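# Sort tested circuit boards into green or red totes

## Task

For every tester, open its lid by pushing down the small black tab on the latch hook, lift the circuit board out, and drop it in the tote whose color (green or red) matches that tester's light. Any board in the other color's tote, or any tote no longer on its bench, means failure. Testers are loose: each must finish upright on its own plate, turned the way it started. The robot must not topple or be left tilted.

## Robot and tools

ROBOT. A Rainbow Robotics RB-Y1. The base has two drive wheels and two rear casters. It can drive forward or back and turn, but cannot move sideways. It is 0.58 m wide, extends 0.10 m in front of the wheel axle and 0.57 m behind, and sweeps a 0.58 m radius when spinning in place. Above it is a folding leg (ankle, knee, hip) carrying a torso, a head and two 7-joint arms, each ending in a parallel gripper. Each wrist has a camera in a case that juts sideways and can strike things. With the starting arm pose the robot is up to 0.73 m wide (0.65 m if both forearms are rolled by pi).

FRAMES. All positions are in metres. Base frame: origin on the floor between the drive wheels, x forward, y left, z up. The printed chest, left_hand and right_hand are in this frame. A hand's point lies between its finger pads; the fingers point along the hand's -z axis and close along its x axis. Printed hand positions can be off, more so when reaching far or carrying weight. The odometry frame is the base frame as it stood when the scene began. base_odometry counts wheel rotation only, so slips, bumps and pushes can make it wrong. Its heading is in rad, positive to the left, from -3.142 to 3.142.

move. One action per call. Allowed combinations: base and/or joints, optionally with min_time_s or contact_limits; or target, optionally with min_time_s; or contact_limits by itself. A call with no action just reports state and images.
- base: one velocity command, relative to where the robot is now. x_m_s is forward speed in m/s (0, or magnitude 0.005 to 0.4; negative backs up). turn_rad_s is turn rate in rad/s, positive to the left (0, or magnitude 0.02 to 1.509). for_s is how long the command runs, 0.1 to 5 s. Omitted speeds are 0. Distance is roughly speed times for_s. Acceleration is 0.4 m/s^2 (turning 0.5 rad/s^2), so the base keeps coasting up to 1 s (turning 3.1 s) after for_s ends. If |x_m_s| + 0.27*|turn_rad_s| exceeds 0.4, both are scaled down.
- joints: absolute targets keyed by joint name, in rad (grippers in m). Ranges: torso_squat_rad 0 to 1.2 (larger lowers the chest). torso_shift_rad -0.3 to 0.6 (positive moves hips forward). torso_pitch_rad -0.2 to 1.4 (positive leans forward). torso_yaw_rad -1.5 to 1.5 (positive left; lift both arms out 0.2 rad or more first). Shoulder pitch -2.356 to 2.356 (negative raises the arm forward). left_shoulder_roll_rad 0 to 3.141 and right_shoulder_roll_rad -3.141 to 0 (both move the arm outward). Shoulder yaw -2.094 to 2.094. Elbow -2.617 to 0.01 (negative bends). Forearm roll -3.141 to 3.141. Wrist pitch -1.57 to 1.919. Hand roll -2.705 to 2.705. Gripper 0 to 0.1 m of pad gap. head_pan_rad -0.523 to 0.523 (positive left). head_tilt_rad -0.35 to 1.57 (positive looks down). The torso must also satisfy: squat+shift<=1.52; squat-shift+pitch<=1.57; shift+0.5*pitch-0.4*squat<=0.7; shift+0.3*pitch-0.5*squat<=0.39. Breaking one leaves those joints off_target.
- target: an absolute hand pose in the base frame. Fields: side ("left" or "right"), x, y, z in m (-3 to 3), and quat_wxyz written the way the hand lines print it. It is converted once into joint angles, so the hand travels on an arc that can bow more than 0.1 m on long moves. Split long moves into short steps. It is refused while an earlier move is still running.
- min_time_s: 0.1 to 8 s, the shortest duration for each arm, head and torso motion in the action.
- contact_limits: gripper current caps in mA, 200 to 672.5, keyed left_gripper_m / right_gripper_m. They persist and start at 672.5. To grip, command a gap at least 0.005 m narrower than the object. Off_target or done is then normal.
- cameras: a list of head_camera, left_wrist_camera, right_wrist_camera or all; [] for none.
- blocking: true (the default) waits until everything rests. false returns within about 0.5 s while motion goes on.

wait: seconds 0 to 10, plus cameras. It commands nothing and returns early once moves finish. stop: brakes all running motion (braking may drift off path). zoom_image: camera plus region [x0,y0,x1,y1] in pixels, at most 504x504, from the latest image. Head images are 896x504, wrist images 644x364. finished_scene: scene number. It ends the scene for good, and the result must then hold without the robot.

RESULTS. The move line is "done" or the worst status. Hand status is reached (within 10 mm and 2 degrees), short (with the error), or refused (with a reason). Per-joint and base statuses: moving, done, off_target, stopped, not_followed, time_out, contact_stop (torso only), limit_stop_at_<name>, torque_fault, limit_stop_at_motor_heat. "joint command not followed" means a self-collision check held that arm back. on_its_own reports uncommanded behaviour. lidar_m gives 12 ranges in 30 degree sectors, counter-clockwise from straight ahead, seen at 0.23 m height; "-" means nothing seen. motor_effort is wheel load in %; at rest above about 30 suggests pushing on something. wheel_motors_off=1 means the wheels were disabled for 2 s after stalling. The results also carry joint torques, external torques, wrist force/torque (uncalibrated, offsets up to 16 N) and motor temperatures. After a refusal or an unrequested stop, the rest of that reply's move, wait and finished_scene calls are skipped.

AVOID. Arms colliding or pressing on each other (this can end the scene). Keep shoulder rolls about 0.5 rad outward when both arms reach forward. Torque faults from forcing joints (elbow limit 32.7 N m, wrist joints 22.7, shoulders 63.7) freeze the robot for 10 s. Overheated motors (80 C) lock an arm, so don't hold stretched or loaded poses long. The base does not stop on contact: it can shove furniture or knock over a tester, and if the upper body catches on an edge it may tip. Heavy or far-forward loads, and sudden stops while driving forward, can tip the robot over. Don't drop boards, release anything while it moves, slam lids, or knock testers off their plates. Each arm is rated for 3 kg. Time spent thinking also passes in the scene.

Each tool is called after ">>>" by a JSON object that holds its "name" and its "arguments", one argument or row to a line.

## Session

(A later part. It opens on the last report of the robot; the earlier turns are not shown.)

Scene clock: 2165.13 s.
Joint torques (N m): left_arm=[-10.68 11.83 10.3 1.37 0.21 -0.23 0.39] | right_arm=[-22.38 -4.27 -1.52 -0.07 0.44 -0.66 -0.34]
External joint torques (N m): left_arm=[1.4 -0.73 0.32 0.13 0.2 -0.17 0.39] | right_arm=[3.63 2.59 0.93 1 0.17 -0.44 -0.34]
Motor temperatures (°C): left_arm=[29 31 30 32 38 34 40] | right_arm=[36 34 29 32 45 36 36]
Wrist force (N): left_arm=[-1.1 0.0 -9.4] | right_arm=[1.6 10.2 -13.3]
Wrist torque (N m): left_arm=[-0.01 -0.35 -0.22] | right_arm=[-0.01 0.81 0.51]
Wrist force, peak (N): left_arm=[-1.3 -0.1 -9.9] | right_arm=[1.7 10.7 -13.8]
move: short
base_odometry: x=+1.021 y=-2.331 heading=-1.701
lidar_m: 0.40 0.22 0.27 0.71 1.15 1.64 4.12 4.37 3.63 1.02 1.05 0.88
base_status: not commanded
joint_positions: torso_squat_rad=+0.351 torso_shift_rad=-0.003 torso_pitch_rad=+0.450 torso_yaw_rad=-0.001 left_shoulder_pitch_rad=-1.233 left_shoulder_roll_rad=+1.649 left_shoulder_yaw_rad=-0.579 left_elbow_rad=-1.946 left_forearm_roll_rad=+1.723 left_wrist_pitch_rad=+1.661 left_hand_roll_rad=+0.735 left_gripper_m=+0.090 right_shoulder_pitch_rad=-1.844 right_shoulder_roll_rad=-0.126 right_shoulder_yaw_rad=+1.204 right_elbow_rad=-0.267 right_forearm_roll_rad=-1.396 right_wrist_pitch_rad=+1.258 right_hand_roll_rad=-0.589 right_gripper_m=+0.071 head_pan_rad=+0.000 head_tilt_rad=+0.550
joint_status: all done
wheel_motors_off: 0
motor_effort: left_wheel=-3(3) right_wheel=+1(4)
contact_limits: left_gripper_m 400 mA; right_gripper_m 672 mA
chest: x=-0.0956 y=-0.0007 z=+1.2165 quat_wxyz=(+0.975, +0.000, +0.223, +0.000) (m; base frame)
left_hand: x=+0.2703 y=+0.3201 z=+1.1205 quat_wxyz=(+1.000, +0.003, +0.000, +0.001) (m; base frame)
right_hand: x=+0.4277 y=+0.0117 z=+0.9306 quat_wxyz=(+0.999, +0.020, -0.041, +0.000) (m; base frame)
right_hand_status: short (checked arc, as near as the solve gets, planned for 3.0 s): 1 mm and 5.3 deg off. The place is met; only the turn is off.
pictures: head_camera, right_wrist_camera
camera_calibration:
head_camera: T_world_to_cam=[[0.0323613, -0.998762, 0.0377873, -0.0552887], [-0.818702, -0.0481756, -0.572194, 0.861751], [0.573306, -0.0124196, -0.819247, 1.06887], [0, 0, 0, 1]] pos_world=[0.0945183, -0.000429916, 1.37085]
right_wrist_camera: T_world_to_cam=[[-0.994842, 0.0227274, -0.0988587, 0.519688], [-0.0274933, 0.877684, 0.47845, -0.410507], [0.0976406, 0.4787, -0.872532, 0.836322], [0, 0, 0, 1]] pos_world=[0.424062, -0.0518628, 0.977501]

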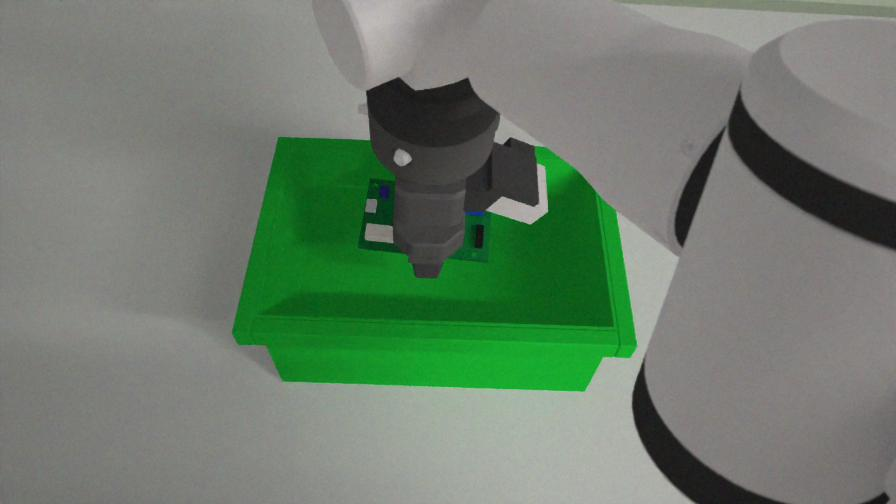

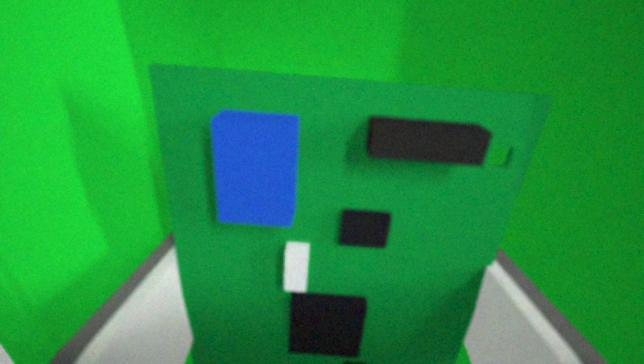

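>>> {"name": "move", "arguments": {
  "joints": {"torso_pitch_rad":0.49},
  "min_time_s": 3,
  "cameras": []
}}

>>> {"name": "move", "arguments": {
  "target": {"side":"right","x":0.428,"y":0.012,"z":0.9,"quat_wxyz":[1,0,0,0]},
  "min_time_s": 3,
  "cameras": ["head_camera"]
}}

>>> {"name": "move", "arguments": {
  "target": {"side":"right","x":0.428,"y":0.012,"z":0.89,"quat_wxyz":[1,0,0,0]},
  "min_time_s": 2,
  "cameras": ["right_wrist_camera"]
}}

Scene clock: 2178.00 s.
Joint torques (N m): left_arm=[-10.69 12.15 10.47 1.11 0.14 -0.16 0.34] | right_arm=[-22.21 -4.36 -1.37 -0.26 0 -0.36 -0.21]
External joint torques (N m): left_arm=[1.29 -0.7 0.51 0.07 0.07 -0.16 0.34] | right_arm=[3.57 1.98 1.07 0.95 -0.24 -0.22 -0.21]
Motor temperatures (°C): left_arm=[29 32 30 32 38 34 40] | right_arm=[36 34 29 32 45 36 36]
Wrist force (N): left_arm=[-1.2 0.1 -9.5] | right_arm=[2.0 10.4 -13.2]
Wrist torque (N m): left_arm=[-0.01 -0.38 -0.22] | right_arm=[-0.04 0.83 0.51]
Wrist force, peak (N): left_arm=[-1.2 0.0 -10.0] | right_arm=[1.3 10.5 -13.8]
move: done
base_odometry: x=+1.021 y=-2.331 heading=-1.701
lidar_m: 0.40 0.22 0.28 0.71 1.15 1.65 4.12 4.38 3.62 1.02 1.05 0.88
base_status: not commanded
joint_positions: torso_squat_rad=+0.351 torso_shift_rad=-0.003 torso_pitch_rad=+0.490 torso_yaw_rad=-0.001 left_shoulder_pitch_rad=-1.233 left_shoulder_roll_rad=+1.649 left_shoulder_yaw_rad=-0.579 left_elbow_rad=-1.946 left_forearm_roll_rad=+1.723 left_wrist_pitch_rad=+1.661 left_hand_roll_rad=+0.735 left_gripper_m=+0.090 right_shoulder_pitch_rad=-1.844 right_shoulder_roll_rad=-0.126 right_shoulder_yaw_rad=+1.204 right_elbow_rad=-0.267 right_forearm_roll_rad=-1.396 right_wrist_pitch_rad=+1.258 right_hand_roll_rad=-0.589 right_gripper_m=+0.071 head_pan_rad=+0.000 head_tilt_rad=+0.550
joint_status: all done
wheel_motors_off: 0
motor_effort: left_wheel=-2(3) right_wheel=+1(3)
contact_limits: left_gripper_m 400 mA; right_gripper_m 672 mA
chest: x=-0.0846 y=-0.0007 z=+1.2109 quat_wxyz=(+0.970, +0.000, +0.242, +0.000) (m; base frame)
left_hand: x=+0.2772 y=+0.3201 z=+1.1004 quat_wxyz=(+1.000, +0.003, +0.019, +0.001) (m; base frame)
right_hand: x=+0.4268 y=+0.0117 z=+0.9043 quat_wxyz=(+1.000, +0.020, -0.022, +0.000) (m; base frame)
pictures: none
No camera images: "cameras" was empty.

Scene clock: 2181.33 s.
Joint torques (N m): left_arm=[-10.54 12.07 10.6 1.22 0.16 -0.18 0.41] | right_arm=[-21.71 -3.67 -1.34 -0.31 0.31 -0.54 -0.42]
External joint torques (N m): left_arm=[1.44 -0.79 0.64 0.17 0.09 -0.18 0.41] | right_arm=[4 2.57 1.07 0.83 0.05 -0.39 -0.42]
Motor temperatures (°C): left_arm=[29 32 30 32 38 34 40] | right_arm=[36 34 29 32 45 36 36]
Wrist force (N): left_arm=[-1.0 0.2 -9.6] | right_arm=[1.6 10.6 -13.2]
Wrist torque (N m): left_arm=[-0.04 -0.34 -0.24] | right_arm=[-0.04 0.79 0.51]
Wrist force, peak (N): left_arm=[-1.3 0.1 -9.8] | right_arm=[2.0 10.6 -13.6]
move: short
base_odometry: x=+1.021 y=-2.331 heading=-1.701
lidar_m: 0.40 0.22 0.28 0.71 1.14 1.65 4.12 4.37 3.63 1.02 1.05 0.87
base_status: not commanded
joint_positions: torso_squat_rad=+0.351 torso_shift_rad=-0.003 torso_pitch_rad=+0.490 torso_yaw_rad=-0.001 left_shoulder_pitch_rad=-1.233 left_shoulder_roll_rad=+1.649 left_shoulder_yaw_rad=-0.579 left_elbow_rad=-1.946 left_forearm_roll_rad=+1.723 left_wrist_pitch_rad=+1.661 left_hand_roll_rad=+0.735 left_gripper_m=+0.090 right_shoulder_pitch_rad=-1.839 right_shoulder_roll_rad=-0.119 right_shoulder_yaw_rad=+1.216 right_elbow_rad=-0.267 right_forearm_roll_rad=-1.383 right_wrist_pitch_rad=+1.244 right_hand_roll_rad=-0.600 right_gripper_m=+0.071 head_pan_rad=+0.000 head_tilt_rad=+0.550
joint_status: all done
wheel_motors_off: 0
motor_effort: left_wheel=-2(3) right_wheel=+2(5)
contact_limits: left_gripper_m 400 mA; right_gripper_m 672 mA
chest: x=-0.0846 y=-0.0007 z=+1.2109 quat_wxyz=(+0.970, +0.000, +0.242, +0.000) (m; base frame)
left_hand: x=+0.2772 y=+0.3201 z=+1.1004 quat_wxyz=(+1.000, +0.003, +0.019, +0.001) (m; base frame)
right_hand: x=+0.4278 y=+0.0117 z=+0.9006 quat_wxyz=(+0.999, +0.014, -0.029, +0.000) (m; base frame)
right_hand_status: short (checked arc, as near as the solve gets, planned for 3.0 s): 1 mm and 3.7 deg off. The place is met; only the turn is off.
pictures: head_camera
camera_calibration:
head_camera: T_world_to_cam=[[0.0338686, -0.998761, 0.0364654, -0.0537016], [-0.840869, -0.0481968, -0.539088, 0.825592], [0.540178, -0.0124045, -0.84146, 1.08208], [0, 0, 0, 1]] pos_world=[0.111518, -0.000421513, 1.35755]

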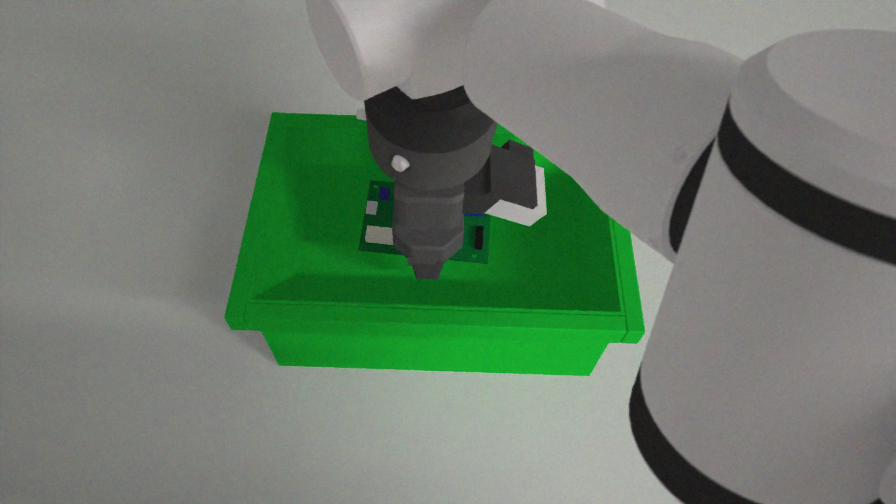

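Scene clock: 2183.67 s.
Joint torques (N m): left_arm=[-10.54 12.06 10.34 1.14 0.09 -0.21 0.34] | right_arm=[-21.96 -3.63 -1.11 -0.26 0.35 -0.47 -0.38]
External joint torques (N m): left_arm=[1.44 -0.8 0.38 0.09 0.03 -0.2 0.34] | right_arm=[3.63 2.41 1.29 0.88 0.08 -0.29 -0.39]
Motor temperatures (°C): left_arm=[29 32 30 32 38 34 40] | right_arm=[36 34 29 32 45 36 36]
Wrist force (N): left_arm=[-1.1 0.1 -9.8] | right_arm=[1.5 10.5 -13.1]
Wrist torque (N m): left_arm=[-0.02 -0.36 -0.24] | right_arm=[-0.06 0.79 0.51]
Wrist force, peak (N): left_arm=[-1.0 0.0 -9.9] | right_arm=[1.9 10.7 -13.4]
move: short
base_odometry: x=+1.021 y=-2.331 heading=-1.701
lidar_m: 0.41 0.22 0.27 0.71 1.14 1.64 4.11 4.38 3.63 1.02 1.05 0.87
base_status: not commanded
joint_positions: torso_squat_rad=+0.351 torso_shift_rad=-0.003 torso_pitch_rad=+0.490 torso_yaw_rad=-0.001 left_shoulder_pitch_rad=-1.233 left_shoulder_roll_rad=+1.649 left_shoulder_yaw_rad=-0.579 left_elbow_rad=-1.946 left_forearm_roll_rad=+1.723 left_wrist_pitch_rad=+1.661 left_hand_roll_rad=+0.735 left_gripper_m=+0.090 right_shoulder_pitch_rad=-1.819 right_shoulder_roll_rad=-0.115 right_shoulder_yaw_rad=+1.221 right_elbow_rad=-0.267 right_forearm_roll_rad=-1.376 right_wrist_pitch_rad=+1.211 right_hand_roll_rad=-0.602 right_gripper_m=+0.071 head_pan_rad=+0.000 head_tilt_rad=+0.550
joint_status: all done
wheel_motors_off: 0
motor_effort: left_wheel=-1(4) right_wheel=+2(4)
contact_limits: left_gripper_m 400 mA; right_gripper_m 672 mA
chest: x=-0.0846 y=-0.0007 z=+1.2109 quat_wxyz=(+0.970, +0.000, +0.242, +0.000) (m; base frame)
left_hand: x=+0.2772 y=+0.3201 z=+1.1004 quat_wxyz=(+1.000, +0.003, +0.019, +0.001) (m; base frame)
right_hand: x=+0.4278 y=+0.0116 z=+0.8906 quat_wxyz=(+0.999, +0.017, -0.035, +0.000) (m; base frame)
right_hand_status: short (checked arc, as near as the solve gets, planned for 2.0 s): 1 mm and 4.4 deg off. The place is met; only the turn is off.
pictures: right_wrist_camera
camera_calibration:
right_wrist_camera: T_world_to_cam=[[-0.996062, 0.0222609, -0.0858226, 0.504703], [-0.0211724, 0.880244, 0.474048, -0.390177], [0.0860976, 0.473998, -0.876306, 0.809804], [0, 0, 0, 1]] pos_world=[0.424733, -0.0516301, 0.937913]

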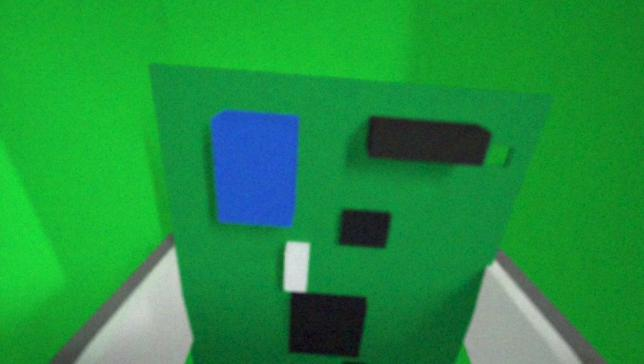

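>>> {"name": "move", "arguments": {
  "target": {"side":"right","x":0.428,"y":0.012,"z":0.882,"quat_wxyz":[1,0,0,0]},
  "min_time_s": 2,
  "cameras": []
}}

>>> {"name": "move", "arguments": {
  "target": {"side":"right","x":0.428,"y":0.012,"z":0.876,"quat_wxyz":[1,0,0,0]},
  "min_time_s": 2,
  "cameras": []
}}

Scene clock: 2190.90 s.
Joint torques (N m): left_arm=[-10.65 11.87 10.53 1.16 0.25 -0.23 0.49] | right_arm=[-21.96 -3.22 -1.57 -0.16 0.37 -0.63 -0.34]
External joint torques (N m): left_arm=[1.33 -0.99 0.56 0.12 0.18 -0.23 0.49] | right_arm=[3.51 2.66 0.82 0.98 0.1 -0.43 -0.34]
Motor temperatures (°C): left_arm=[29 32 30 32 38 34 40] | right_arm=[37 34 29 32 45 36 36]
Wrist force (N): left_arm=[-1.1 0.1 -9.5] | right_arm=[1.7 10.5 -13.3]
Wrist torque (N m): left_arm=[-0.02 -0.36 -0.24] | right_arm=[-0.06 0.83 0.50]
Wrist force, peak (N): left_arm=[-0.9 -0.2 -9.9] | right_arm=[1.6 10.7 -13.4]
move: short
base_odometry: x=+1.021 y=-2.331 heading=-1.701
lidar_m: 0.40 0.22 0.27 0.71 1.15 1.64 4.11 4.38 3.63 1.03 1.05 0.88
base_status: not commanded
joint_positions: torso_squat_rad=+0.351 torso_shift_rad=-0.003 torso_pitch_rad=+0.490 torso_yaw_rad=-0.001 left_shoulder_pitch_rad=-1.233 left_shoulder_roll_rad=+1.649 left_shoulder_yaw_rad=-0.579 left_elbow_rad=-1.946 left_forearm_roll_rad=+1.723 left_wrist_pitch_rad=+1.661 left_hand_roll_rad=+0.735 left_gripper_m=+0.090 right_shoulder_pitch_rad=-1.803 right_shoulder_roll_rad=-0.111 right_shoulder_yaw_rad=+1.225 right_elbow_rad=-0.267 right_forearm_roll_rad=-1.370 right_wrist_pitch_rad=+1.184 right_hand_roll_rad=-0.604 right_gripper_m=+0.071 head_pan_rad=+0.000 head_tilt_rad=+0.550
joint_status: all done
wheel_motors_off: 0
motor_effort: left_wheel=-2(3) right_wheel=+2(4)
contact_limits: left_gripper_m 400 mA; right_gripper_m 672 mA
chest: x=-0.0846 y=-0.0007 z=+1.2109 quat_wxyz=(+0.970, +0.000, +0.242, +0.000) (m; base frame)
left_hand: x=+0.2772 y=+0.3201 z=+1.1004 quat_wxyz=(+1.000, +0.003, +0.019, +0.001) (m; base frame)
right_hand: x=+0.4277 y=+0.0116 z=+0.8826 quat_wxyz=(+0.999, +0.020, -0.040, +0.000) (m; base frame)
right_hand_status: short (checked arc, as near as the solve gets, planned for 2.0 s): 1 mm and 5.1 deg off. The place is met; only the turn is off.
pictures: none
No camera images: "cameras" was empty.

Scene clock: 2193.23 s.
Joint torques (N m): left_arm=[-10.75 12.04 10.29 1.16 0.22 -0.14 0.4] | right_arm=[-21.89 -3.36 -1.52 -0.17 0.4 -0.65 -0.36]
External joint torques (N m): left_arm=[1.23 -0.81 0.33 0.12 0.15 -0.14 0.4] | right_arm=[3.49 2.39 0.86 0.98 0.13 -0.43 -0.37]
Motor temperatures (°C): left_arm=[29 32 30 32 38 34 40] | right_arm=[37 34 29 32 45 36 36]
Wrist force (N): left_arm=[-1.0 0.0 -9.8] | right_arm=[1.4 10.0 -13.4]
Wrist torque (N m): left_arm=[-0.01 -0.34 -0.24] | right_arm=[0.01 0.77 0.50]
Wrist force, peak (N): left_arm=[-1.1 0.0 -9.8] | right_arm=[1.1 10.5 -13.6]
move: short
base_odometry: x=+1.021 y=-2.331 heading=-1.701
lidar_m: 0.41 0.22 0.27 0.70 1.14 1.65 4.12 4.37 3.63 1.02 1.05 0.87
base_status: not commanded
joint_positions: torso_squat_rad=+0.351 torso_shift_rad=-0.003 torso_pitch_rad=+0.490 torso_yaw_rad=-0.001 left_shoulder_pitch_rad=-1.233 left_shoulder_roll_rad=+1.649 left_shoulder_yaw_rad=-0.579 left_elbow_rad=-1.946 left_forearm_roll_rad=+1.723 left_wrist_pitch_rad=+1.661 left_hand_roll_rad=+0.735 left_gripper_m=+0.090 right_shoulder_pitch_rad=-1.790 right_shoulder_roll_rad=-0.109 right_shoulder_yaw_rad=+1.228 right_elbow_rad=-0.267 right_forearm_roll_rad=-1.365 right_wrist_pitch_rad=+1.163 right_hand_roll_rad=-0.605 right_gripper_m=+0.071 head_pan_rad=+0.000 head_tilt_rad=+0.550
joint_status: all done
wheel_motors_off: 0
motor_effort: left_wheel=-1(3) right_wheel=+2(4)
contact_limits: left_gripper_m 400 mA; right_gripper_m 672 mA
chest: x=-0.0846 y=-0.0007 z=+1.2109 quat_wxyz=(+0.970, +0.000, +0.242, +0.000) (m; base frame)
left_hand: x=+0.2772 y=+0.3201 z=+1.1004 quat_wxyz=(+1.000, +0.003, +0.019, +0.001) (m; base frame)
right_hand: x=+0.4277 y=+0.0116 z=+0.8766 quat_wxyz=(+0.999, +0.022, -0.044, +0.000) (m; base frame)
right_hand_status: short (checked arc, as near as the solve gets, planned for 2.0 s): 1 mm and 5.6 deg off. The place is met; only the turn is off.
pictures: none
No camera images: "cameras" was empty.

>>> {"name": "move", "arguments": {
  "joints": {"torso_pitch_rad":0.505},
  "min_time_s": 2,
  "cameras": ["right_wrist_camera"]
}}

Scene clock: 2200.33 s.
Joint torques (N m): left_arm=[-10.59 12.03 10.41 0.99 0.21 -0.18 0.37] | right_arm=[-21.68 -3.1 -1.25 -0.43 0.33 -0.52 -0.36]
External joint torques (N m): left_arm=[1.35 -0.94 0.45 0.02 0.12 -0.2 0.37] | right_arm=[3.59 2.45 1.12 0.77 0.08 -0.33 -0.37]
Motor temperatures (°C): left_arm=[29 32 30 32 38 34 40] | right_arm=[37 34 29 32 45 36 36]
Wrist force (N): left_arm=[-0.9 -0.1 -9.5] | right_arm=[1.7 10.6 -13.3]
Wrist torque (N m): left_arm=[0.00 -0.35 -0.24] | right_arm=[-0.06 0.83 0.51]
Wrist force, peak (N): left_arm=[-1.1 0.0 -9.9] | right_arm=[1.6 10.6 -13.7]
move: done
base_odometry: x=+1.021 y=-2.331 heading=-1.701
lidar_m: 0.40 0.23 0.27 0.71 1.15 1.66 4.12 4.38 3.62 1.03 1.05 0.88
base_status: not commanded
joint_positions: torso_squat_rad=+0.351 torso_shift_rad=-0.003 torso_pitch_rad=+0.505 torso_yaw_rad=-0.001 left_shoulder_pitch_rad=-1.233 left_shoulder_roll_rad=+1.649 left_shoulder_yaw_rad=-0.579 left_elbow_rad=-1.946 left_forearm_roll_rad=+1.723 left_wrist_pitch_rad=+1.661 left_hand_roll_rad=+0.735 left_gripper_m=+0.090 right_shoulder_pitch_rad=-1.790 right_shoulder_roll_rad=-0.109 right_shoulder_yaw_rad=+1.228 right_elbow_rad=-0.267 right_forearm_roll_rad=-1.365 right_wrist_pitch_rad=+1.163 right_hand_roll_rad=-0.605 right_gripper_m=+0.071 head_pan_rad=+0.000 head_tilt_rad=+0.550
joint_status: all done
wheel_motors_off: 0
motor_effort: left_wheel=-2(3) right_wheel=+2(4)
contact_limits: left_gripper_m 400 mA; right_gripper_m 672 mA
chest: x=-0.0805 y=-0.0007 z=+1.2087 quat_wxyz=(+0.968, +0.000, +0.250, +0.000) (m; base frame)
left_hand: x=+0.2795 y=+0.3201 z=+1.0928 quat_wxyz=(+1.000, +0.003, +0.027, +0.001) (m; base frame)
right_hand: x=+0.4267 y=+0.0116 z=+0.8668 quat_wxyz=(+0.999, +0.022, -0.037, +0.000) (m; base frame)
pictures: right_wrist_camera
camera_calibration:
right_wrist_camera: T_world_to_cam=[[-0.995748, 0.0231091, -0.089171, 0.504414], [-0.0228298, 0.875912, 0.481931, -0.384977], [0.0892429, 0.481918, -0.87166, 0.783553], [0, 0, 0, 1]] pos_world=[0.423554, -0.052059, 0.913503]

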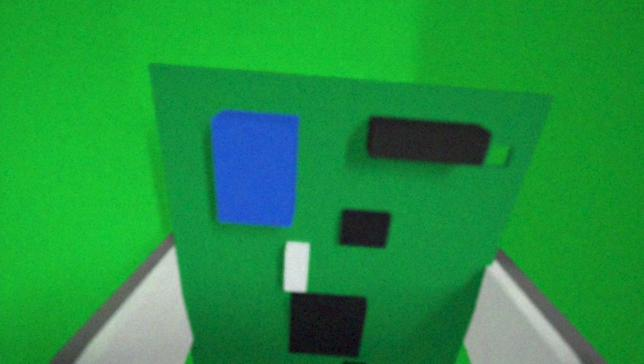

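>>> {"name": "move", "arguments": {
  "target": {"side":"right","x":0.428,"y":0.012,"z":0.861,"quat_wxyz":[1,0,0,0]},
  "min_time_s": 2,
  "cameras": []
}}

>>> {"name": "move", "arguments": {
  "target": {"side":"right","x":0.428,"y":0.012,"z":0.856,"quat_wxyz":[1,0,0,0]},
  "min_time_s": 2,
  "cameras": ["head_camera"]
}}

Scene clock: 2209.23 s.
Joint torques (N m): left_arm=[-10.82 12.16 10.5 1.09 0.15 -0.24 0.35] | right_arm=[-21.59 -3.03 -1.55 -0.34 0.36 -0.54 -0.34]
External joint torques (N m): left_arm=[1.12 -0.81 0.54 0.12 0.06 -0.26 0.35] | right_arm=[3.6 2.4 0.8 0.83 0.09 -0.31 -0.34]
Motor temperatures (°C): left_arm=[29 32 30 32 38 34 40] | right_arm=[37 34 29 32 45 36 36]
Wrist force (N): left_arm=[-0.9 0.0 -9.5] | right_arm=[1.8 10.3 -13.2]
Wrist torque (N m): left_arm=[-0.03 -0.34 -0.23] | right_arm=[-0.01 0.82 0.50]
Wrist force, peak (N): left_arm=[-1.0 -0.2 -9.9] | right_arm=[1.6 10.6 -13.4]
move: short
base_odometry: x=+1.021 y=-2.331 heading=-1.701
lidar_m: 0.39 0.22 0.27 0.71 1.15 1.65 4.12 4.37 3.63 1.02 1.06 0.88
base_status: not commanded
joint_positions: torso_squat_rad=+0.351 torso_shift_rad=-0.003 torso_pitch_rad=+0.505 torso_yaw_rad=-0.001 left_shoulder_pitch_rad=-1.233 left_shoulder_roll_rad=+1.649 left_shoulder_yaw_rad=-0.579 left_elbow_rad=-1.946 left_forearm_roll_rad=+1.723 left_wrist_pitch_rad=+1.661 left_hand_roll_rad=+0.735 left_gripper_m=+0.090 right_shoulder_pitch_rad=-1.780 right_shoulder_roll_rad=-0.105 right_shoulder_yaw_rad=+1.235 right_elbow_rad=-0.267 right_forearm_roll_rad=-1.357 right_wrist_pitch_rad=+1.141 right_hand_roll_rad=-0.611 right_gripper_m=+0.071 head_pan_rad=+0.000 head_tilt_rad=+0.550
joint_status: all done
wheel_motors_off: 0
motor_effort: left_wheel=+0(3) right_wheel=+2(4)
contact_limits: left_gripper_m 400 mA; right_gripper_m 672 mA
chest: x=-0.0805 y=-0.0007 z=+1.2087 quat_wxyz=(+0.968, +0.000, +0.250, +0.000) (m; base frame)
left_hand: x=+0.2795 y=+0.3201 z=+1.0928 quat_wxyz=(+1.000, +0.003, +0.027, +0.001) (m; base frame)
right_hand: x=+0.4278 y=+0.0116 z=+0.8617 quat_wxyz=(+0.999, +0.022, -0.044, +0.000) (m; base frame)
right_hand_status: short (checked arc, as near as the solve gets, planned for 2.0 s): 1 mm and 5.6 deg off. The place is met; only the turn is off.
pictures: none
No camera images: "cameras" was empty.

Scene clock: 2211.57 s.
Joint torques (N m): left_arm=[-10.67 12.03 10.37 1.12 0.26 -0.12 0.38] | right_arm=[-8.46 0.08 0.8 -0.4 1 -3.52 -0.49]
External joint torques (N m): left_arm=[1.28 -0.92 0.42 0.14 0.18 -0.14 0.38] | right_arm=[16.69 5.46 3.16 0.76 0.73 -3.28 -0.5]
Motor temperatures (°C): left_arm=[29 32 30 32 38 34 40] | right_arm=[37 34 29 32 45 36 36]
Wrist force (N): left_arm=[-1.0 -0.2 -9.6] | right_arm=[-2.8 7.4 27.4]
Wrist torque (N m): left_arm=[0.01 -0.35 -0.24] | right_arm=[-0.28 2.61 0.63]
Wrist force, peak (N): left_arm=[-0.9 -0.1 -9.8] | right_arm=[-3.0 7.2 27.7]
move: short
base_odometry: x=+1.021 y=-2.331 heading=-1.701
lidar_m: 0.41 0.22 0.27 0.71 1.14 1.65 4.12 4.37 3.63 1.01 1.05 0.87
base_status: not commanded
joint_positions: torso_squat_rad=+0.351 torso_shift_rad=-0.004 torso_pitch_rad=+0.503 torso_yaw_rad=-0.001 left_shoulder_pitch_rad=-1.233 left_shoulder_roll_rad=+1.649 left_shoulder_yaw_rad=-0.579 left_elbow_rad=-1.946 left_forearm_roll_rad=+1.723 left_wrist_pitch_rad=+1.661 left_hand_roll_rad=+0.735 left_gripper_m=+0.090 right_shoulder_pitch_rad=-1.773 right_shoulder_roll_rad=-0.104 right_shoulder_yaw_rad=+1.237 right_elbow_rad=-0.267 right_forearm_roll_rad=-1.353 right_wrist_pitch_rad=+1.123 right_hand_roll_rad=-0.612 right_gripper_m=+0.071 head_pan_rad=+0.000 head_tilt_rad=+0.550
joint_status: all done
wheel_motors_off: 0
motor_effort: left_wheel=-2(3) right_wheel=+2(4)
contact_limits: left_gripper_m 400 mA; right_gripper_m 672 mA
chest: x=-0.0812 y=-0.0007 z=+1.2088 quat_wxyz=(+0.968, +0.000, +0.249, +0.000) (m; base frame)
left_hand: x=+0.2790 y=+0.3201 z=+1.0934 quat_wxyz=(+1.000, +0.003, +0.026, +0.001) (m; base frame)
right_hand: x=+0.4286 y=+0.0119 z=+0.8591 quat_wxyz=(+0.999, +0.024, -0.049, +0.000) (m; base frame)
right_hand_status: short (checked arc, as near as the solve gets, planned for 2.0 s): 3 mm and 6.3 deg off. The place is met; only the turn is off.
pictures: head_camera
camera_calibration:
head_camera: T_world_to_cam=[[0.0343371, -0.998762, 0.0360038, -0.0531479], [-0.848191, -0.0481759, -0.527495, 0.81273], [0.528576, -0.0124254, -0.848795, 1.08644], [0, 0, 0, 1]] pos_world=[0.11691, -0.000428617, 1.35279]

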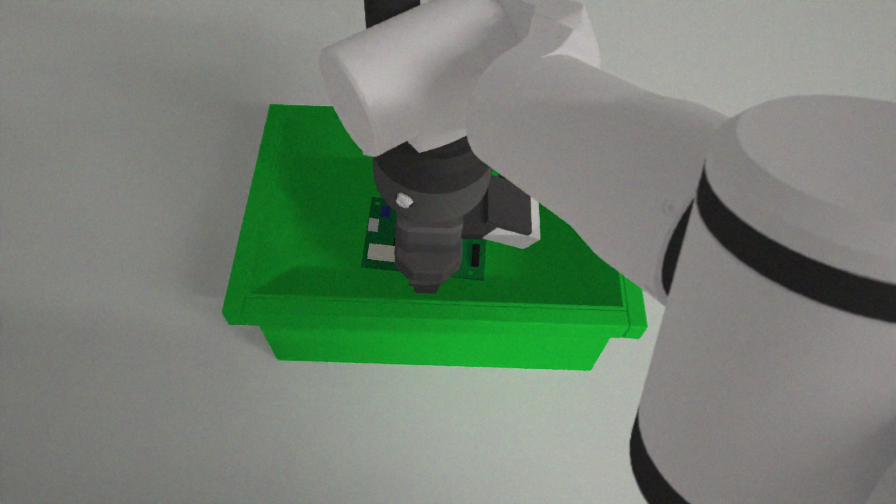

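>>> {"name": "move", "arguments": {
  "target": {"side":"right","x":0.428,"y":0.012,"z":0.861,"quat_wxyz":[1,0,0,0]},
  "min_time_s": 1,
  "cameras": []
}}

>>> {"name": "move", "arguments": {
  "joints": {"right_gripper_m":0.09},
  "cameras": ["head_camera","right_wrist_camera"]
}}

Scene clock: 2218.80 s.
Joint torques (N m): left_arm=[-10.7 12.21 10.41 1.13 0.26 -0.08 0.32] | right_arm=[-23.09 -6.1 -3.21 -0.33 -0.3 0.08 0.33]
External joint torques (N m): left_arm=[1.24 -0.76 0.45 0.15 0.17 -0.1 0.32] | right_arm=[2.08 -0.69 -0.85 0.85 -0.57 0.31 0.32]
Motor temperatures (°C): left_arm=[29 32 30 32 38 34 40] | right_arm=[36 34 29 32 45 36 36]
Wrist force (N): left_arm=[-1.1 -0.1 -9.5] | right_arm=[2.3 10.2 -10.5]
Wrist torque (N m): left_arm=[0.02 -0.37 -0.23] | right_arm=[-0.02 0.87 0.51]
Wrist force, peak (N): left_arm=[-1.3 0.0 -10.0] | right_arm=[-3.2 7.2 28.0]
move: short
base_odometry: x=+1.021 y=-2.331 heading=-1.701
lidar_m: 0.40 0.22 0.28 0.71 1.15 1.64 4.11 4.38 3.63 1.01 1.05 0.88
base_status: not commanded
joint_positions: torso_squat_rad=+0.351 torso_shift_rad=-0.003 torso_pitch_rad=+0.505 torso_yaw_rad=-0.001 left_shoulder_pitch_rad=-1.233 left_shoulder_roll_rad=+1.649 left_shoulder_yaw_rad=-0.579 left_elbow_rad=-1.946 left_forearm_roll_rad=+1.723 left_wrist_pitch_rad=+1.661 left_hand_roll_rad=+0.735 left_gripper_m=+0.090 right_shoulder_pitch_rad=-1.778 right_shoulder_roll_rad=-0.105 right_shoulder_yaw_rad=+1.235 right_elbow_rad=-0.267 right_forearm_roll_rad=-1.356 right_wrist_pitch_rad=+1.137 right_hand_roll_rad=-0.610 right_gripper_m=+0.071 head_pan_rad=+0.000 head_tilt_rad=+0.550
joint_status: all done
wheel_motors_off: 0
motor_effort: left_wheel=+0(3) right_wheel=+3(4)
contact_limits: left_gripper_m 400 mA; right_gripper_m 672 mA
chest: x=-0.0807 y=-0.0007 z=+1.2087 quat_wxyz=(+0.968, +0.000, +0.250, +0.000) (m; base frame)
left_hand: x=+0.2795 y=+0.3201 z=+1.0929 quat_wxyz=(+1.000, +0.003, +0.027, +0.001) (m; base frame)
right_hand: x=+0.4276 y=+0.0119 z=+0.8607 quat_wxyz=(+0.999, +0.022, -0.045, +0.000) (m; base frame)
right_hand_status: short (checked arc, as near as the solve gets, planned for 1.0 s): 1 mm and 5.7 deg off. The place is met; only the turn is off.
pictures: none
No camera images: "cameras" was empty.

Scene clock: 2219.50 s.
Joint torques (N m): left_arm=[-10.64 12.11 10.32 1.03 0.22 -0.06 0.38] | right_arm=[-19.51 -5.43 -3.2 -0.31 -0.33 0.06 0.42]
External joint torques (N m): left_arm=[1.3 -0.85 0.36 0.06 0.13 -0.08 0.38] | right_arm=[5.68 -0.02 -0.84 0.86 -0.6 0.29 0.41]
Motor temperatures (°C): left_arm=[29 32 30 32 38 34 40] | right_arm=[36 34 29 32 45 36 36]
Wrist force (N): left_arm=[-1.1 -0.2 -9.5] | right_arm=[4.7 10.6 -2.8]
Wrist torque (N m): left_arm=[0.02 -0.36 -0.24] | right_arm=[-0.07 1.20 0.50]
Wrist force, peak (N): left_arm=[-1.2 0.0 -9.8] | right_arm=[2.5 10.2 -10.6]
move: done
base_odometry: x=+1.021 y=-2.331 heading=-1.701
lidar_m: 0.40 0.22 0.27 0.71 1.14 1.65 4.11 4.38 3.63 1.03 1.05 0.87
base_status: not commanded
joint_positions: torso_squat_rad=+0.351 torso_shift_rad=-0.003 torso_pitch_rad=+0.505 torso_yaw_rad=-0.001 left_shoulder_pitch_rad=-1.233 left_shoulder_roll_rad=+1.649 left_shoulder_yaw_rad=-0.579 left_elbow_rad=-1.946 left_forearm_roll_rad=+1.723 left_wrist_pitch_rad=+1.661 left_hand_roll_rad=+0.735 left_gripper_m=+0.090 right_shoulder_pitch_rad=-1.779 right_shoulder_roll_rad=-0.105 right_shoulder_yaw_rad=+1.235 right_elbow_rad=-0.267 right_forearm_roll_rad=-1.356 right_wrist_pitch_rad=+1.137 right_hand_roll_rad=-0.610 right_gripper_m=+0.090 head_pan_rad=+0.000 head_tilt_rad=+0.550
joint_status: all done
wheel_motors_off: 0
motor_effort: left_wheel=-2(2) right_wheel=+3(4)
contact_limits: left_gripper_m 400 mA; right_gripper_m 672 mA
chest: x=-0.0807 y=-0.0007 z=+1.2087 quat_wxyz=(+0.968, +0.000, +0.250, +0.000) (m; base frame)
left_hand: x=+0.2795 y=+0.3201 z=+1.0929 quat_wxyz=(+1.000, +0.003, +0.027, +0.001) (m; base frame)
right_hand: x=+0.4280 y=+0.0120 z=+0.8612 quat_wxyz=(+0.999, +0.022, -0.045, +0.000) (m; base frame)
pictures: head_camera, right_wrist_camera
camera_calibration:
head_camera: T_world_to_cam=[[0.0343747, -0.998762, 0.0359681, -0.0531158], [-0.848735, -0.0481762, -0.526619, 0.812018], [0.5277, -0.012425, -0.84934, 1.08663], [0, 0, 0, 1]] pos_world=[0.117599, -0.000428705, 1.35245]
right_wrist_camera: T_world_to_cam=[[-0.994134, 0.0224849, -0.105795, 0.518736], [-0.0315609, 0.875274, 0.482596, -0.379351], [0.103451, 0.483104, -0.86943, 0.770365], [0, 0, 0, 1]] pos_world=[0.424026, -0.051794, 0.907731]

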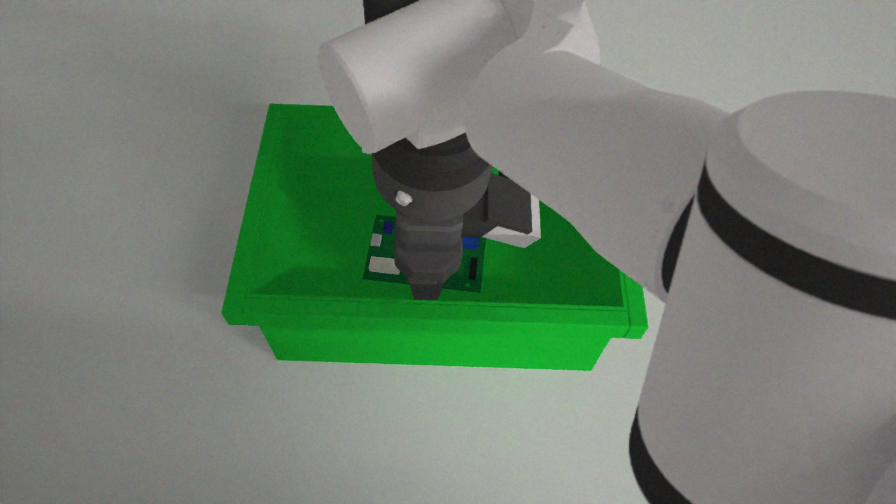

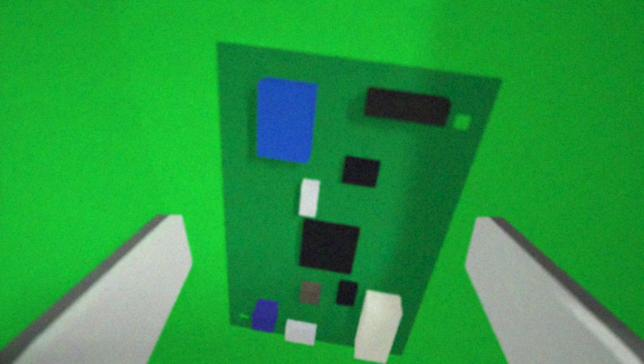

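Board is on the floor of the tote. Raise.

>>> {"name": "move", "arguments": {
  "target": {"side":"right","x":0.43,"y":0.012,"z":0.93,"quat_wxyz":[1,0,0,0]},
  "min_time_s": 2,
  "cameras": []
}}

>>> {"name": "move", "arguments": {
  "target": {"side":"right","x":0.43,"y":0.005,"z":1.06,"quat_wxyz":[1,0,0,0]},
  "min_time_s": 3,
  "cameras": []
}}

>>> {"name": "move", "arguments": {
  "target": {"side":"right","x":0.3,"y":-0.33,"z":1.13,"quat_wxyz":[1,0,0,0]},
  "min_time_s": 3,
  "cameras": ["head_camera"]
}}

Scene clock: 2230.13 s.
Joint torques (N m): left_arm=[-10.58 12.15 10.5 1.09 0.22 -0.23 0.33] | right_arm=[-25.13 -8.22 -3.95 -0.3 -0.2 0.1 0.41]
External joint torques (N m): left_arm=[1.36 -0.82 0.54 0.12 0.14 -0.25 0.33] | right_arm=[0.93 -1.44 -1.51 0.83 -0.45 0.15 0.41]
Motor temperatures (°C): left_arm=[29 32 30 32 38 34 40] | right_arm=[36 34 28 32 45 36 36]
Wrist force (N): left_arm=[-1.4 -0.1 -9.5] | right_arm=[1.9 10.6 -12.9]
Wrist torque (N m): left_arm=[-0.01 -0.41 -0.23] | right_arm=[-0.03 0.81 0.52]
Wrist force, peak (N): left_arm=[-1.1 -0.1 -9.8] | right_arm=[2.0 10.6 -13.3]
move: done
base_odometry: x=+1.021 y=-2.331 heading=-1.701
lidar_m: 0.41 0.22 0.28 0.71 1.15 1.64 4.12 4.37 3.62 1.01 1.05 0.87
base_status: not commanded
joint_positions: torso_squat_rad=+0.351 torso_shift_rad=-0.003 torso_pitch_rad=+0.505 torso_yaw_rad=-0.001 left_shoulder_pitch_rad=-1.233 left_shoulder_roll_rad=+1.649 left_shoulder_yaw_rad=-0.579 left_elbow_rad=-1.946 left_forearm_roll_rad=+1.723 left_wrist_pitch_rad=+1.661 left_hand_roll_rad=+0.735 left_gripper_m=+0.090 right_shoulder_pitch_rad=-1.916 right_shoulder_roll_rad=-0.135 right_shoulder_yaw_rad=+1.199 right_elbow_rad=-0.267 right_forearm_roll_rad=-1.403 right_wrist_pitch_rad=+1.354 right_hand_roll_rad=-0.599 right_gripper_m=+0.090 head_pan_rad=+0.000 head_tilt_rad=+0.550
joint_status: all done
wheel_motors_off: 0
motor_effort: left_wheel=-2(3) right_wheel=+2(4)
contact_limits: left_gripper_m 400 mA; right_gripper_m 672 mA
chest: x=-0.0806 y=-0.0007 z=+1.2087 quat_wxyz=(+0.968, +0.000, +0.250, +0.000) (m; base frame)
left_hand: x=+0.2795 y=+0.3201 z=+1.0928 quat_wxyz=(+1.000, +0.003, +0.027, +0.001) (m; base frame)
right_hand: x=+0.4295 y=+0.0120 z=+0.9300 quat_wxyz=(+1.000, +0.003, -0.007, +0.000) (m; base frame)
right_hand_status: reached (checked arc, planned for 2.0 s): 0 mm and 0.9 deg off.
pictures: none
No camera images: "cameras" was empty.

Scene clock: 2233.47 s.
Joint torques (N m): left_arm=[-10.72 12.24 10.46 1.15 0.31 -0.1 0.33] | right_arm=[-25.45 -9.58 -6.51 -1.3 -0.21 0.19 -0.33]
External joint torques (N m): left_arm=[1.22 -0.72 0.5 0.18 0.23 -0.12 0.32] | right_arm=[1.22 -1.36 -0.83 -0.21 -0.45 0.19 -0.33]
Motor temperatures (°C): left_arm=[29 32 30 32 38 34 40] | right_arm=[37 34 28 32 45 36 36]
Wrist force (N): left_arm=[-1.1 0.1 -9.6] | right_arm=[2.2 10.7 -13.0]
Wrist torque (N m): left_arm=[-0.02 -0.37 -0.24] | right_arm=[-0.05 0.84 0.51]
Wrist force, peak (N): left_arm=[-1.2 -0.2 -9.8] | right_arm=[2.3 10.9 -13.3]
move: done
base_odometry: x=+1.021 y=-2.331 heading=-1.701
lidar_m: 0.41 0.22 0.27 0.71 1.14 1.65 4.11 4.38 3.63 1.01 1.06 0.87
base_status: not commanded
joint_positions: torso_squat_rad=+0.351 torso_shift_rad=-0.003 torso_pitch_rad=+0.505 torso_yaw_rad=-0.001 left_shoulder_pitch_rad=-1.233 left_shoulder_roll_rad=+1.649 left_shoulder_yaw_rad=-0.579 left_elbow_rad=-1.946 left_forearm_roll_rad=+1.723 left_wrist_pitch_rad=+1.661 left_hand_roll_rad=+0.735 left_gripper_m=+0.090 right_shoulder_pitch_rad=-2.077 right_shoulder_roll_rad=-0.374 right_shoulder_yaw_rad=+1.140 right_elbow_rad=-0.637 right_forearm_roll_rad=-1.462 right_wrist_pitch_rad=+1.639 right_hand_roll_rad=-0.774 right_gripper_m=+0.090 head_pan_rad=+0.000 head_tilt_rad=+0.550
joint_status: all done
wheel_motors_off: 0
motor_effort: left_wheel=-2(3) right_wheel=+3(4)
contact_limits: left_gripper_m 400 mA; right_gripper_m 672 mA
chest: x=-0.0806 y=-0.0007 z=+1.2087 quat_wxyz=(+0.968, +0.000, +0.250, +0.000) (m; base frame)
left_hand: x=+0.2795 y=+0.3201 z=+1.0928 quat_wxyz=(+1.000, +0.003, +0.027, +0.001) (m; base frame)
right_hand: x=+0.4297 y=+0.0050 z=+1.0599 quat_wxyz=(+1.000, -0.001, +0.003, +0.000) (m; base frame)
right_hand_status: reached (checked arc, planned for 3.0 s): 0 mm and 0.4 deg off.
pictures: none
No camera images: "cameras" was empty.

Scene clock: 2236.80 s.
Joint torques (N m): left_arm=[-10.58 12.1 10.59 1.14 0.24 -0.22 0.39] | right_arm=[-10.69 -10.63 -11.24 1.65 -0.17 -0.4 0.27]
External joint torques (N m): left_arm=[1.36 -0.86 0.63 0.17 0.15 -0.24 0.39] | right_arm=[2.3 -0.75 -0.83 -0.48 -0.43 -0.38 0.27]
Motor temperatures (°C): left_arm=[29 32 30 32 38 34 40] | right_arm=[37 34 29 32 45 36 36]
Wrist force (N): left_arm=[-1.0 0.1 -9.6] | right_arm=[2.1 10.6 -12.9]
Wrist torque (N m): left_arm=[-0.03 -0.36 -0.22] | right_arm=[-0.04 0.83 0.50]
Wrist force, peak (N): left_arm=[-1.1 -0.1 -9.9] | right_arm=[2.3 11.1 -13.2]
move: done
base_odometry: x=+1.021 y=-2.331 heading=-1.701
lidar_m: 0.41 0.22 0.28 0.71 1.14 1.65 4.12 4.37 3.62 1.02 1.05 0.88
base_status: not commanded
joint_positions: torso_squat_rad=+0.351 torso_shift_rad=-0.003 torso_pitch_rad=+0.505 torso_yaw_rad=-0.001 left_shoulder_pitch_rad=-1.233 left_shoulder_roll_rad=+1.649 left_shoulder_yaw_rad=-0.579 left_elbow_rad=-1.946 left_forearm_roll_rad=+1.723 left_wrist_pitch_rad=+1.661 left_hand_roll_rad=+0.735 left_gripper_m=+0.090 right_shoulder_pitch_rad=-1.702 right_shoulder_roll_rad=-1.731 right_shoulder_yaw_rad=+1.015 right_elbow_rad=-1.860 right_forearm_roll_rad=-1.816 right_wrist_pitch_rad=+1.609 right_hand_roll_rad=-0.659 right_gripper_m=+0.090 head_pan_rad=+0.000 head_tilt_rad=+0.550
joint_status: all done
wheel_motors_off: 0
motor_effort: left_wheel=-1(3) right_wheel=+3(5)
contact_limits: left_gripper_m 400 mA; right_gripper_m 672 mA
chest: x=-0.0806 y=-0.0007 z=+1.2087 quat_wxyz=(+0.968, +0.000, +0.250, +0.000) (m; base frame)
left_hand: x=+0.2795 y=+0.3201 z=+1.0928 quat_wxyz=(+1.000, +0.003, +0.027, +0.001) (m; base frame)
right_hand: x=+0.3002 y=-0.3300 z=+1.1302 quat_wxyz=(+1.000, -0.001, +0.000, +0.000) (m; base frame)
right_hand_status: reached (checked arc, planned for 3.0 s): 0 mm and 0.1 deg off.
pictures: head_camera
camera_calibration:
head_camera: T_world_to_cam=[[0.0343806, -0.998762, 0.0359589, -0.0531092], [-0.84882, -0.0481743, -0.526482, 0.811907], [0.527562, -0.0124219, -0.849426, 1.08666], [0, 0, 0, 1]] pos_world=[0.117707, -0.000431976, 1.3524]

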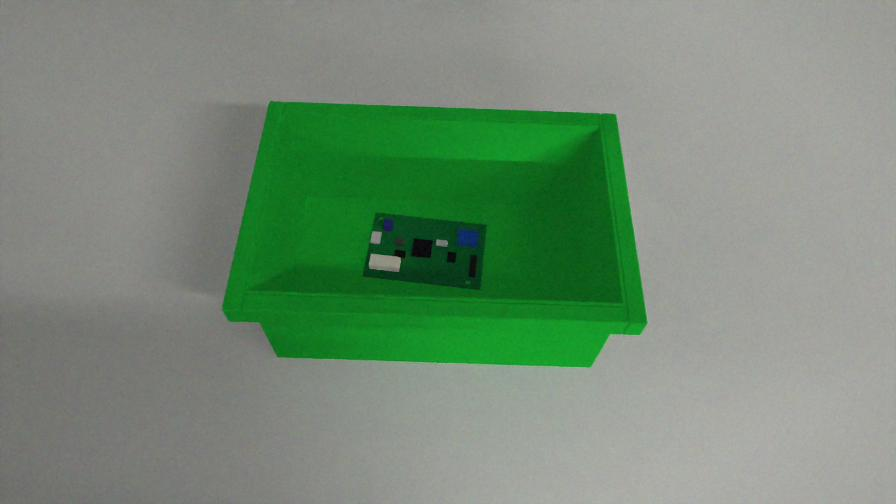

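>>> {"name": "move", "arguments": {
  "base": {"x_m_s":-0.25,"for_s":4},
  "cameras": []
}}

>>> {"name": "move", "arguments": {
  "base": {"turn_rad_s":0.8,"for_s":3.83},
  "joints": {"torso_pitch_rad":0.35,"head_tilt_rad":0.45},
  "cameras": ["head_camera"]
}}

Scene clock: 2249.27 s.
Joint torques (N m): left_arm=[-10.6 12.11 10.41 1.19 0.23 -0.13 0.37] | right_arm=[-11.2 -9.6 -11 2.08 -0.08 -0.17 0.32]
External joint torques (N m): left_arm=[1.33 -0.86 0.45 0.22 0.14 -0.15 0.37] | right_arm=[1.8 0.28 -0.58 -0.04 -0.34 -0.15 0.32]
Motor temperatures (°C): left_arm=[29 32 30 32 38 34 40] | right_arm=[36 34 29 32 45 36 36]
Wrist force (N): left_arm=[-1.0 -0.2 -9.4] | right_arm=[2.0 10.8 -12.9]
Wrist torque (N m): left_arm=[0.01 -0.34 -0.23] | right_arm=[-0.05 0.82 0.50]
Wrist force, peak (N): left_arm=[-0.9 0.0 -10.0] | right_arm=[2.0 10.8 -13.2]
move: done
base_odometry: x=+1.150 y=-1.339 heading=-1.700
lidar_m: 1.19 1.23 1.16 1.11 1.21 1.71 3.13 3.22 3.58 3.49 1.81 1.52
base_status: done (sent for 4 of 4 s)
joint_positions: torso_squat_rad=+0.351 torso_shift_rad=-0.003 torso_pitch_rad=+0.505 torso_yaw_rad=-0.001 left_shoulder_pitch_rad=-1.232 left_shoulder_roll_rad=+1.649 left_shoulder_yaw_rad=-0.579 left_elbow_rad=-1.946 left_forearm_roll_rad=+1.723 left_wrist_pitch_rad=+1.661 left_hand_roll_rad=+0.735 left_gripper_m=+0.090 right_shoulder_pitch_rad=-1.702 right_shoulder_roll_rad=-1.731 right_shoulder_yaw_rad=+1.015 right_elbow_rad=-1.860 right_forearm_roll_rad=-1.816 right_wrist_pitch_rad=+1.609 right_hand_roll_rad=-0.659 right_gripper_m=+0.090 head_pan_rad=+0.000 head_tilt_rad=+0.550
joint_status: not commanded
wheel_motors_off: 0
motor_effort: left_wheel=+9(23) right_wheel=-7(20)
contact_limits: left_gripper_m 400 mA; right_gripper_m 672 mA
chest: x=-0.0805 y=-0.0007 z=+1.2087 quat_wxyz=(+0.968, +0.000, +0.250, +0.000) (m; base frame)
left_hand: x=+0.2796 y=+0.3201 z=+1.0927 quat_wxyz=(+1.000, +0.003, +0.027, +0.001) (m; base frame)
right_hand: x=+0.3003 y=-0.3300 z=+1.1302 quat_wxyz=(+1.000, -0.001, +0.000, +0.000) (m; base frame)
pictures: none
No camera images: "cameras" was empty.

Scene clock: 2255.00 s.
Joint torques (N m): left_arm=[-11.04 10.94 10.49 1.86 0.05 -0.29 0.34] | right_arm=[-11.17 -7.45 -10.12 2.48 0.04 -0.36 0.26]
External joint torques (N m): left_arm=[1.2 -0.77 0.57 0.13 0.17 -0.08 0.34] | right_arm=[1.8 0.36 0.14 -0.28 -0.41 -0.08 0.26]
Motor temperatures (°C): left_arm=[29 32 30 32 38 34 40] | right_arm=[36 34 29 32 45 36 36]
Wrist force (N): left_arm=[-2.1 0.2 -9.5] | right_arm=[1.3 10.4 -12.9]
Wrist torque (N m): left_arm=[-0.04 -0.43 -0.22] | right_arm=[0.02 0.81 0.49]
Wrist force, peak (N): left_arm=[-2.1 0.4 -9.9] | right_arm=[1.9 11.0 -13.2]
move: done
base_odometry: x=+1.150 y=-1.339 heading=+1.367
lidar_m: 3.12 3.17 3.63 3.46 1.80 1.52 1.24 1.25 1.22 1.15 1.19 1.58
base_status: done (sent for 3.83 of 3.83 s)
joint_positions: torso_squat_rad=+0.351 torso_shift_rad=-0.003 torso_pitch_rad=+0.350 torso_yaw_rad=-0.001 left_shoulder_pitch_rad=-1.232 left_shoulder_roll_rad=+1.649 left_shoulder_yaw_rad=-0.579 left_elbow_rad=-1.946 left_forearm_roll_rad=+1.723 left_wrist_pitch_rad=+1.661 left_hand_roll_rad=+0.735 left_gripper_m=+0.090 right_shoulder_pitch_rad=-1.702 right_shoulder_roll_rad=-1.731 right_shoulder_yaw_rad=+1.015 right_elbow_rad=-1.860 right_forearm_roll_rad=-1.816 right_wrist_pitch_rad=+1.609 right_hand_roll_rad=-0.659 right_gripper_m=+0.090 head_pan_rad=+0.000 head_tilt_rad=+0.450
joint_status: all done
wheel_motors_off: 0
motor_effort: left_wheel=+1(24) right_wheel=+2(28)
contact_limits: left_gripper_m 400 mA; right_gripper_m 672 mA
chest: x=-0.1242 y=-0.0007 z=+1.2285 quat_wxyz=(+0.985, +0.000, +0.174, +0.000) (m; base frame)
left_hand: x=+0.2495 y=+0.3200 z=+1.1696 quat_wxyz=(+0.999, +0.003, -0.050, +0.001) (m; base frame)
right_hand: x=+0.2641 y=-0.3301 z=+1.2099 quat_wxyz=(+0.997, -0.001, -0.078, -0.001) (m; base frame)
pictures: head_camera
camera_calibration:
head_camera: T_world_to_cam=[[0.0240323, -0.998763, 0.0435246, -0.063011], [-0.688633, -0.0480995, -0.723513, 1.05421], [0.724711, -0.0125848, -0.688938, 0.934959], [0, 0, 0, 1]] pos_world=[0.0499027, -0.000459782, 1.4096]

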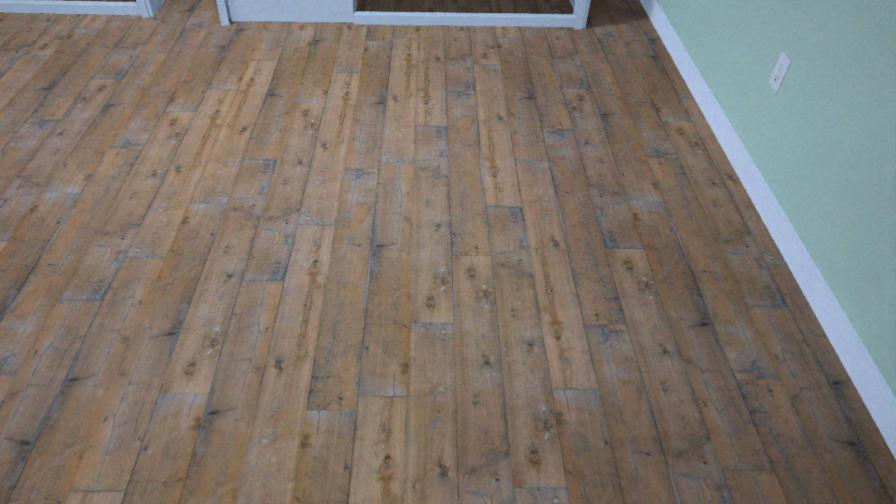

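>>> {"name": "move", "arguments": {
  "base": {"x_m_s":0.4,"for_s":5},
  "joints": {"head_tilt_rad":0.25},
  "cameras": ["head_camera"]
}}

Scene clock: 2265.43 s.
Joint torques (N m): left_arm=[-11.15 11.08 10.3 1.8 0.14 -0.26 0.4] | right_arm=[-11.31 -7.48 -10.2 2.41 0.09 -0.39 0.22]
External joint torques (N m): left_arm=[1.1 -0.62 0.37 0.08 0.26 -0.05 0.41] | right_arm=[1.66 0.33 0.07 -0.35 -0.35 -0.12 0.21]
Motor temperatures (°C): left_arm=[29 32 30 32 38 34 40] | right_arm=[36 34 29 32 45 36 36]
Wrist force (N): left_arm=[-2.1 0.0 -9.3] | right_arm=[1.2 10.5 -12.6]
Wrist torque (N m): left_arm=[-0.02 -0.42 -0.21] | right_arm=[-0.01 0.80 0.51]
Wrist force, peak (N): left_arm=[-2.1 0.0 -9.8] | right_arm=[1.1 11.1 -13.0]
move: done
base_odometry: x=+1.555 y=+0.619 heading=+1.367
lidar_m: 1.76 1.18 1.46 3.54 3.64 3.35 3.19 1.63 1.15 1.09 1.09 1.27
base_status: done (sent for 5 of 5 s)
joint_positions: torso_squat_rad=+0.351 torso_shift_rad=-0.003 torso_pitch_rad=+0.350 torso_yaw_rad=-0.001 left_shoulder_pitch_rad=-1.232 left_shoulder_roll_rad=+1.649 left_shoulder_yaw_rad=-0.579 left_elbow_rad=-1.946 left_forearm_roll_rad=+1.723 left_wrist_pitch_rad=+1.661 left_hand_roll_rad=+0.735 left_gripper_m=+0.090 right_shoulder_pitch_rad=-1.702 right_shoulder_roll_rad=-1.731 right_shoulder_yaw_rad=+1.015 right_elbow_rad=-1.860 right_forearm_roll_rad=-1.816 right_wrist_pitch_rad=+1.609 right_hand_roll_rad=-0.659 right_gripper_m=+0.090 head_pan_rad=+0.000 head_tilt_rad=+0.250
joint_status: all done
wheel_motors_off: 0
motor_effort: left_wheel=+0(28) right_wheel=-2(29)
contact_limits: left_gripper_m 400 mA; right_gripper_m 672 mA
chest: x=-0.1240 y=-0.0007 z=+1.2285 quat_wxyz=(+0.985, +0.000, +0.174, +0.000) (m; base frame)
left_hand: x=+0.2496 y=+0.3200 z=+1.1695 quat_wxyz=(+0.999, +0.003, -0.050, +0.001) (m; base frame)
right_hand: x=+0.2642 y=-0.3301 z=+1.2098 quat_wxyz=(+0.997, -0.001, -0.078, -0.001) (m; base frame)
pictures: head_camera
camera_calibration:
head_camera: T_world_to_cam=[[0.0147663, -0.998759, 0.0475566, -0.0690163], [-0.531369, -0.0481281, -0.845772, 1.23203], [0.847012, -0.0127812, -0.531421, 0.717131], [0, 0, 0, 1]] pos_world=[0.0482615, -0.000469809, 1.42639]

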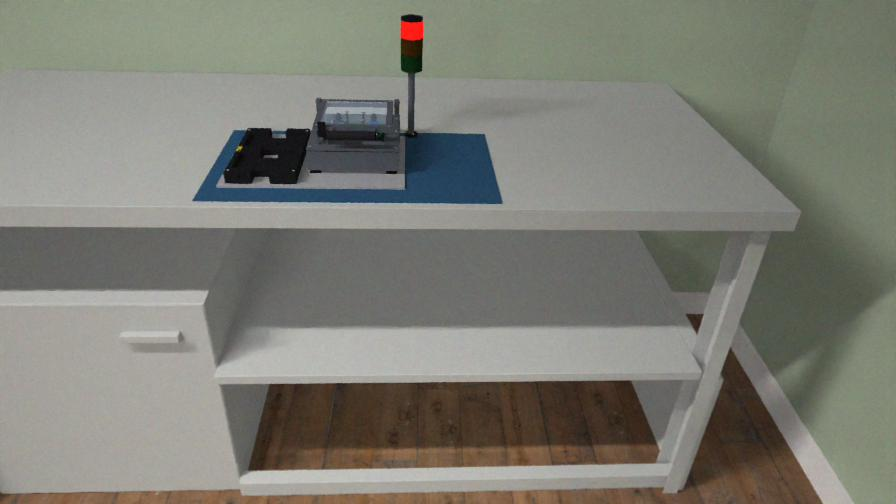

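>>> {"name": "zoom_image", "arguments": {
  "camera": "head_camera",
  "region": [200, 80, 440, 215]
}}

Scaled by 2.100 from the camera's 896x504 image, which has a finer 1280x720 frame.

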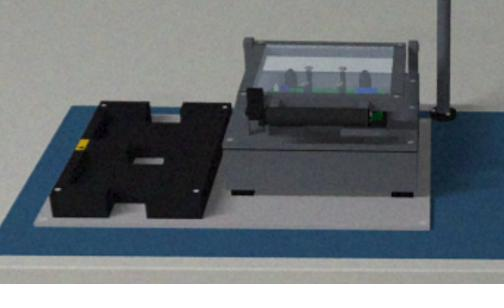

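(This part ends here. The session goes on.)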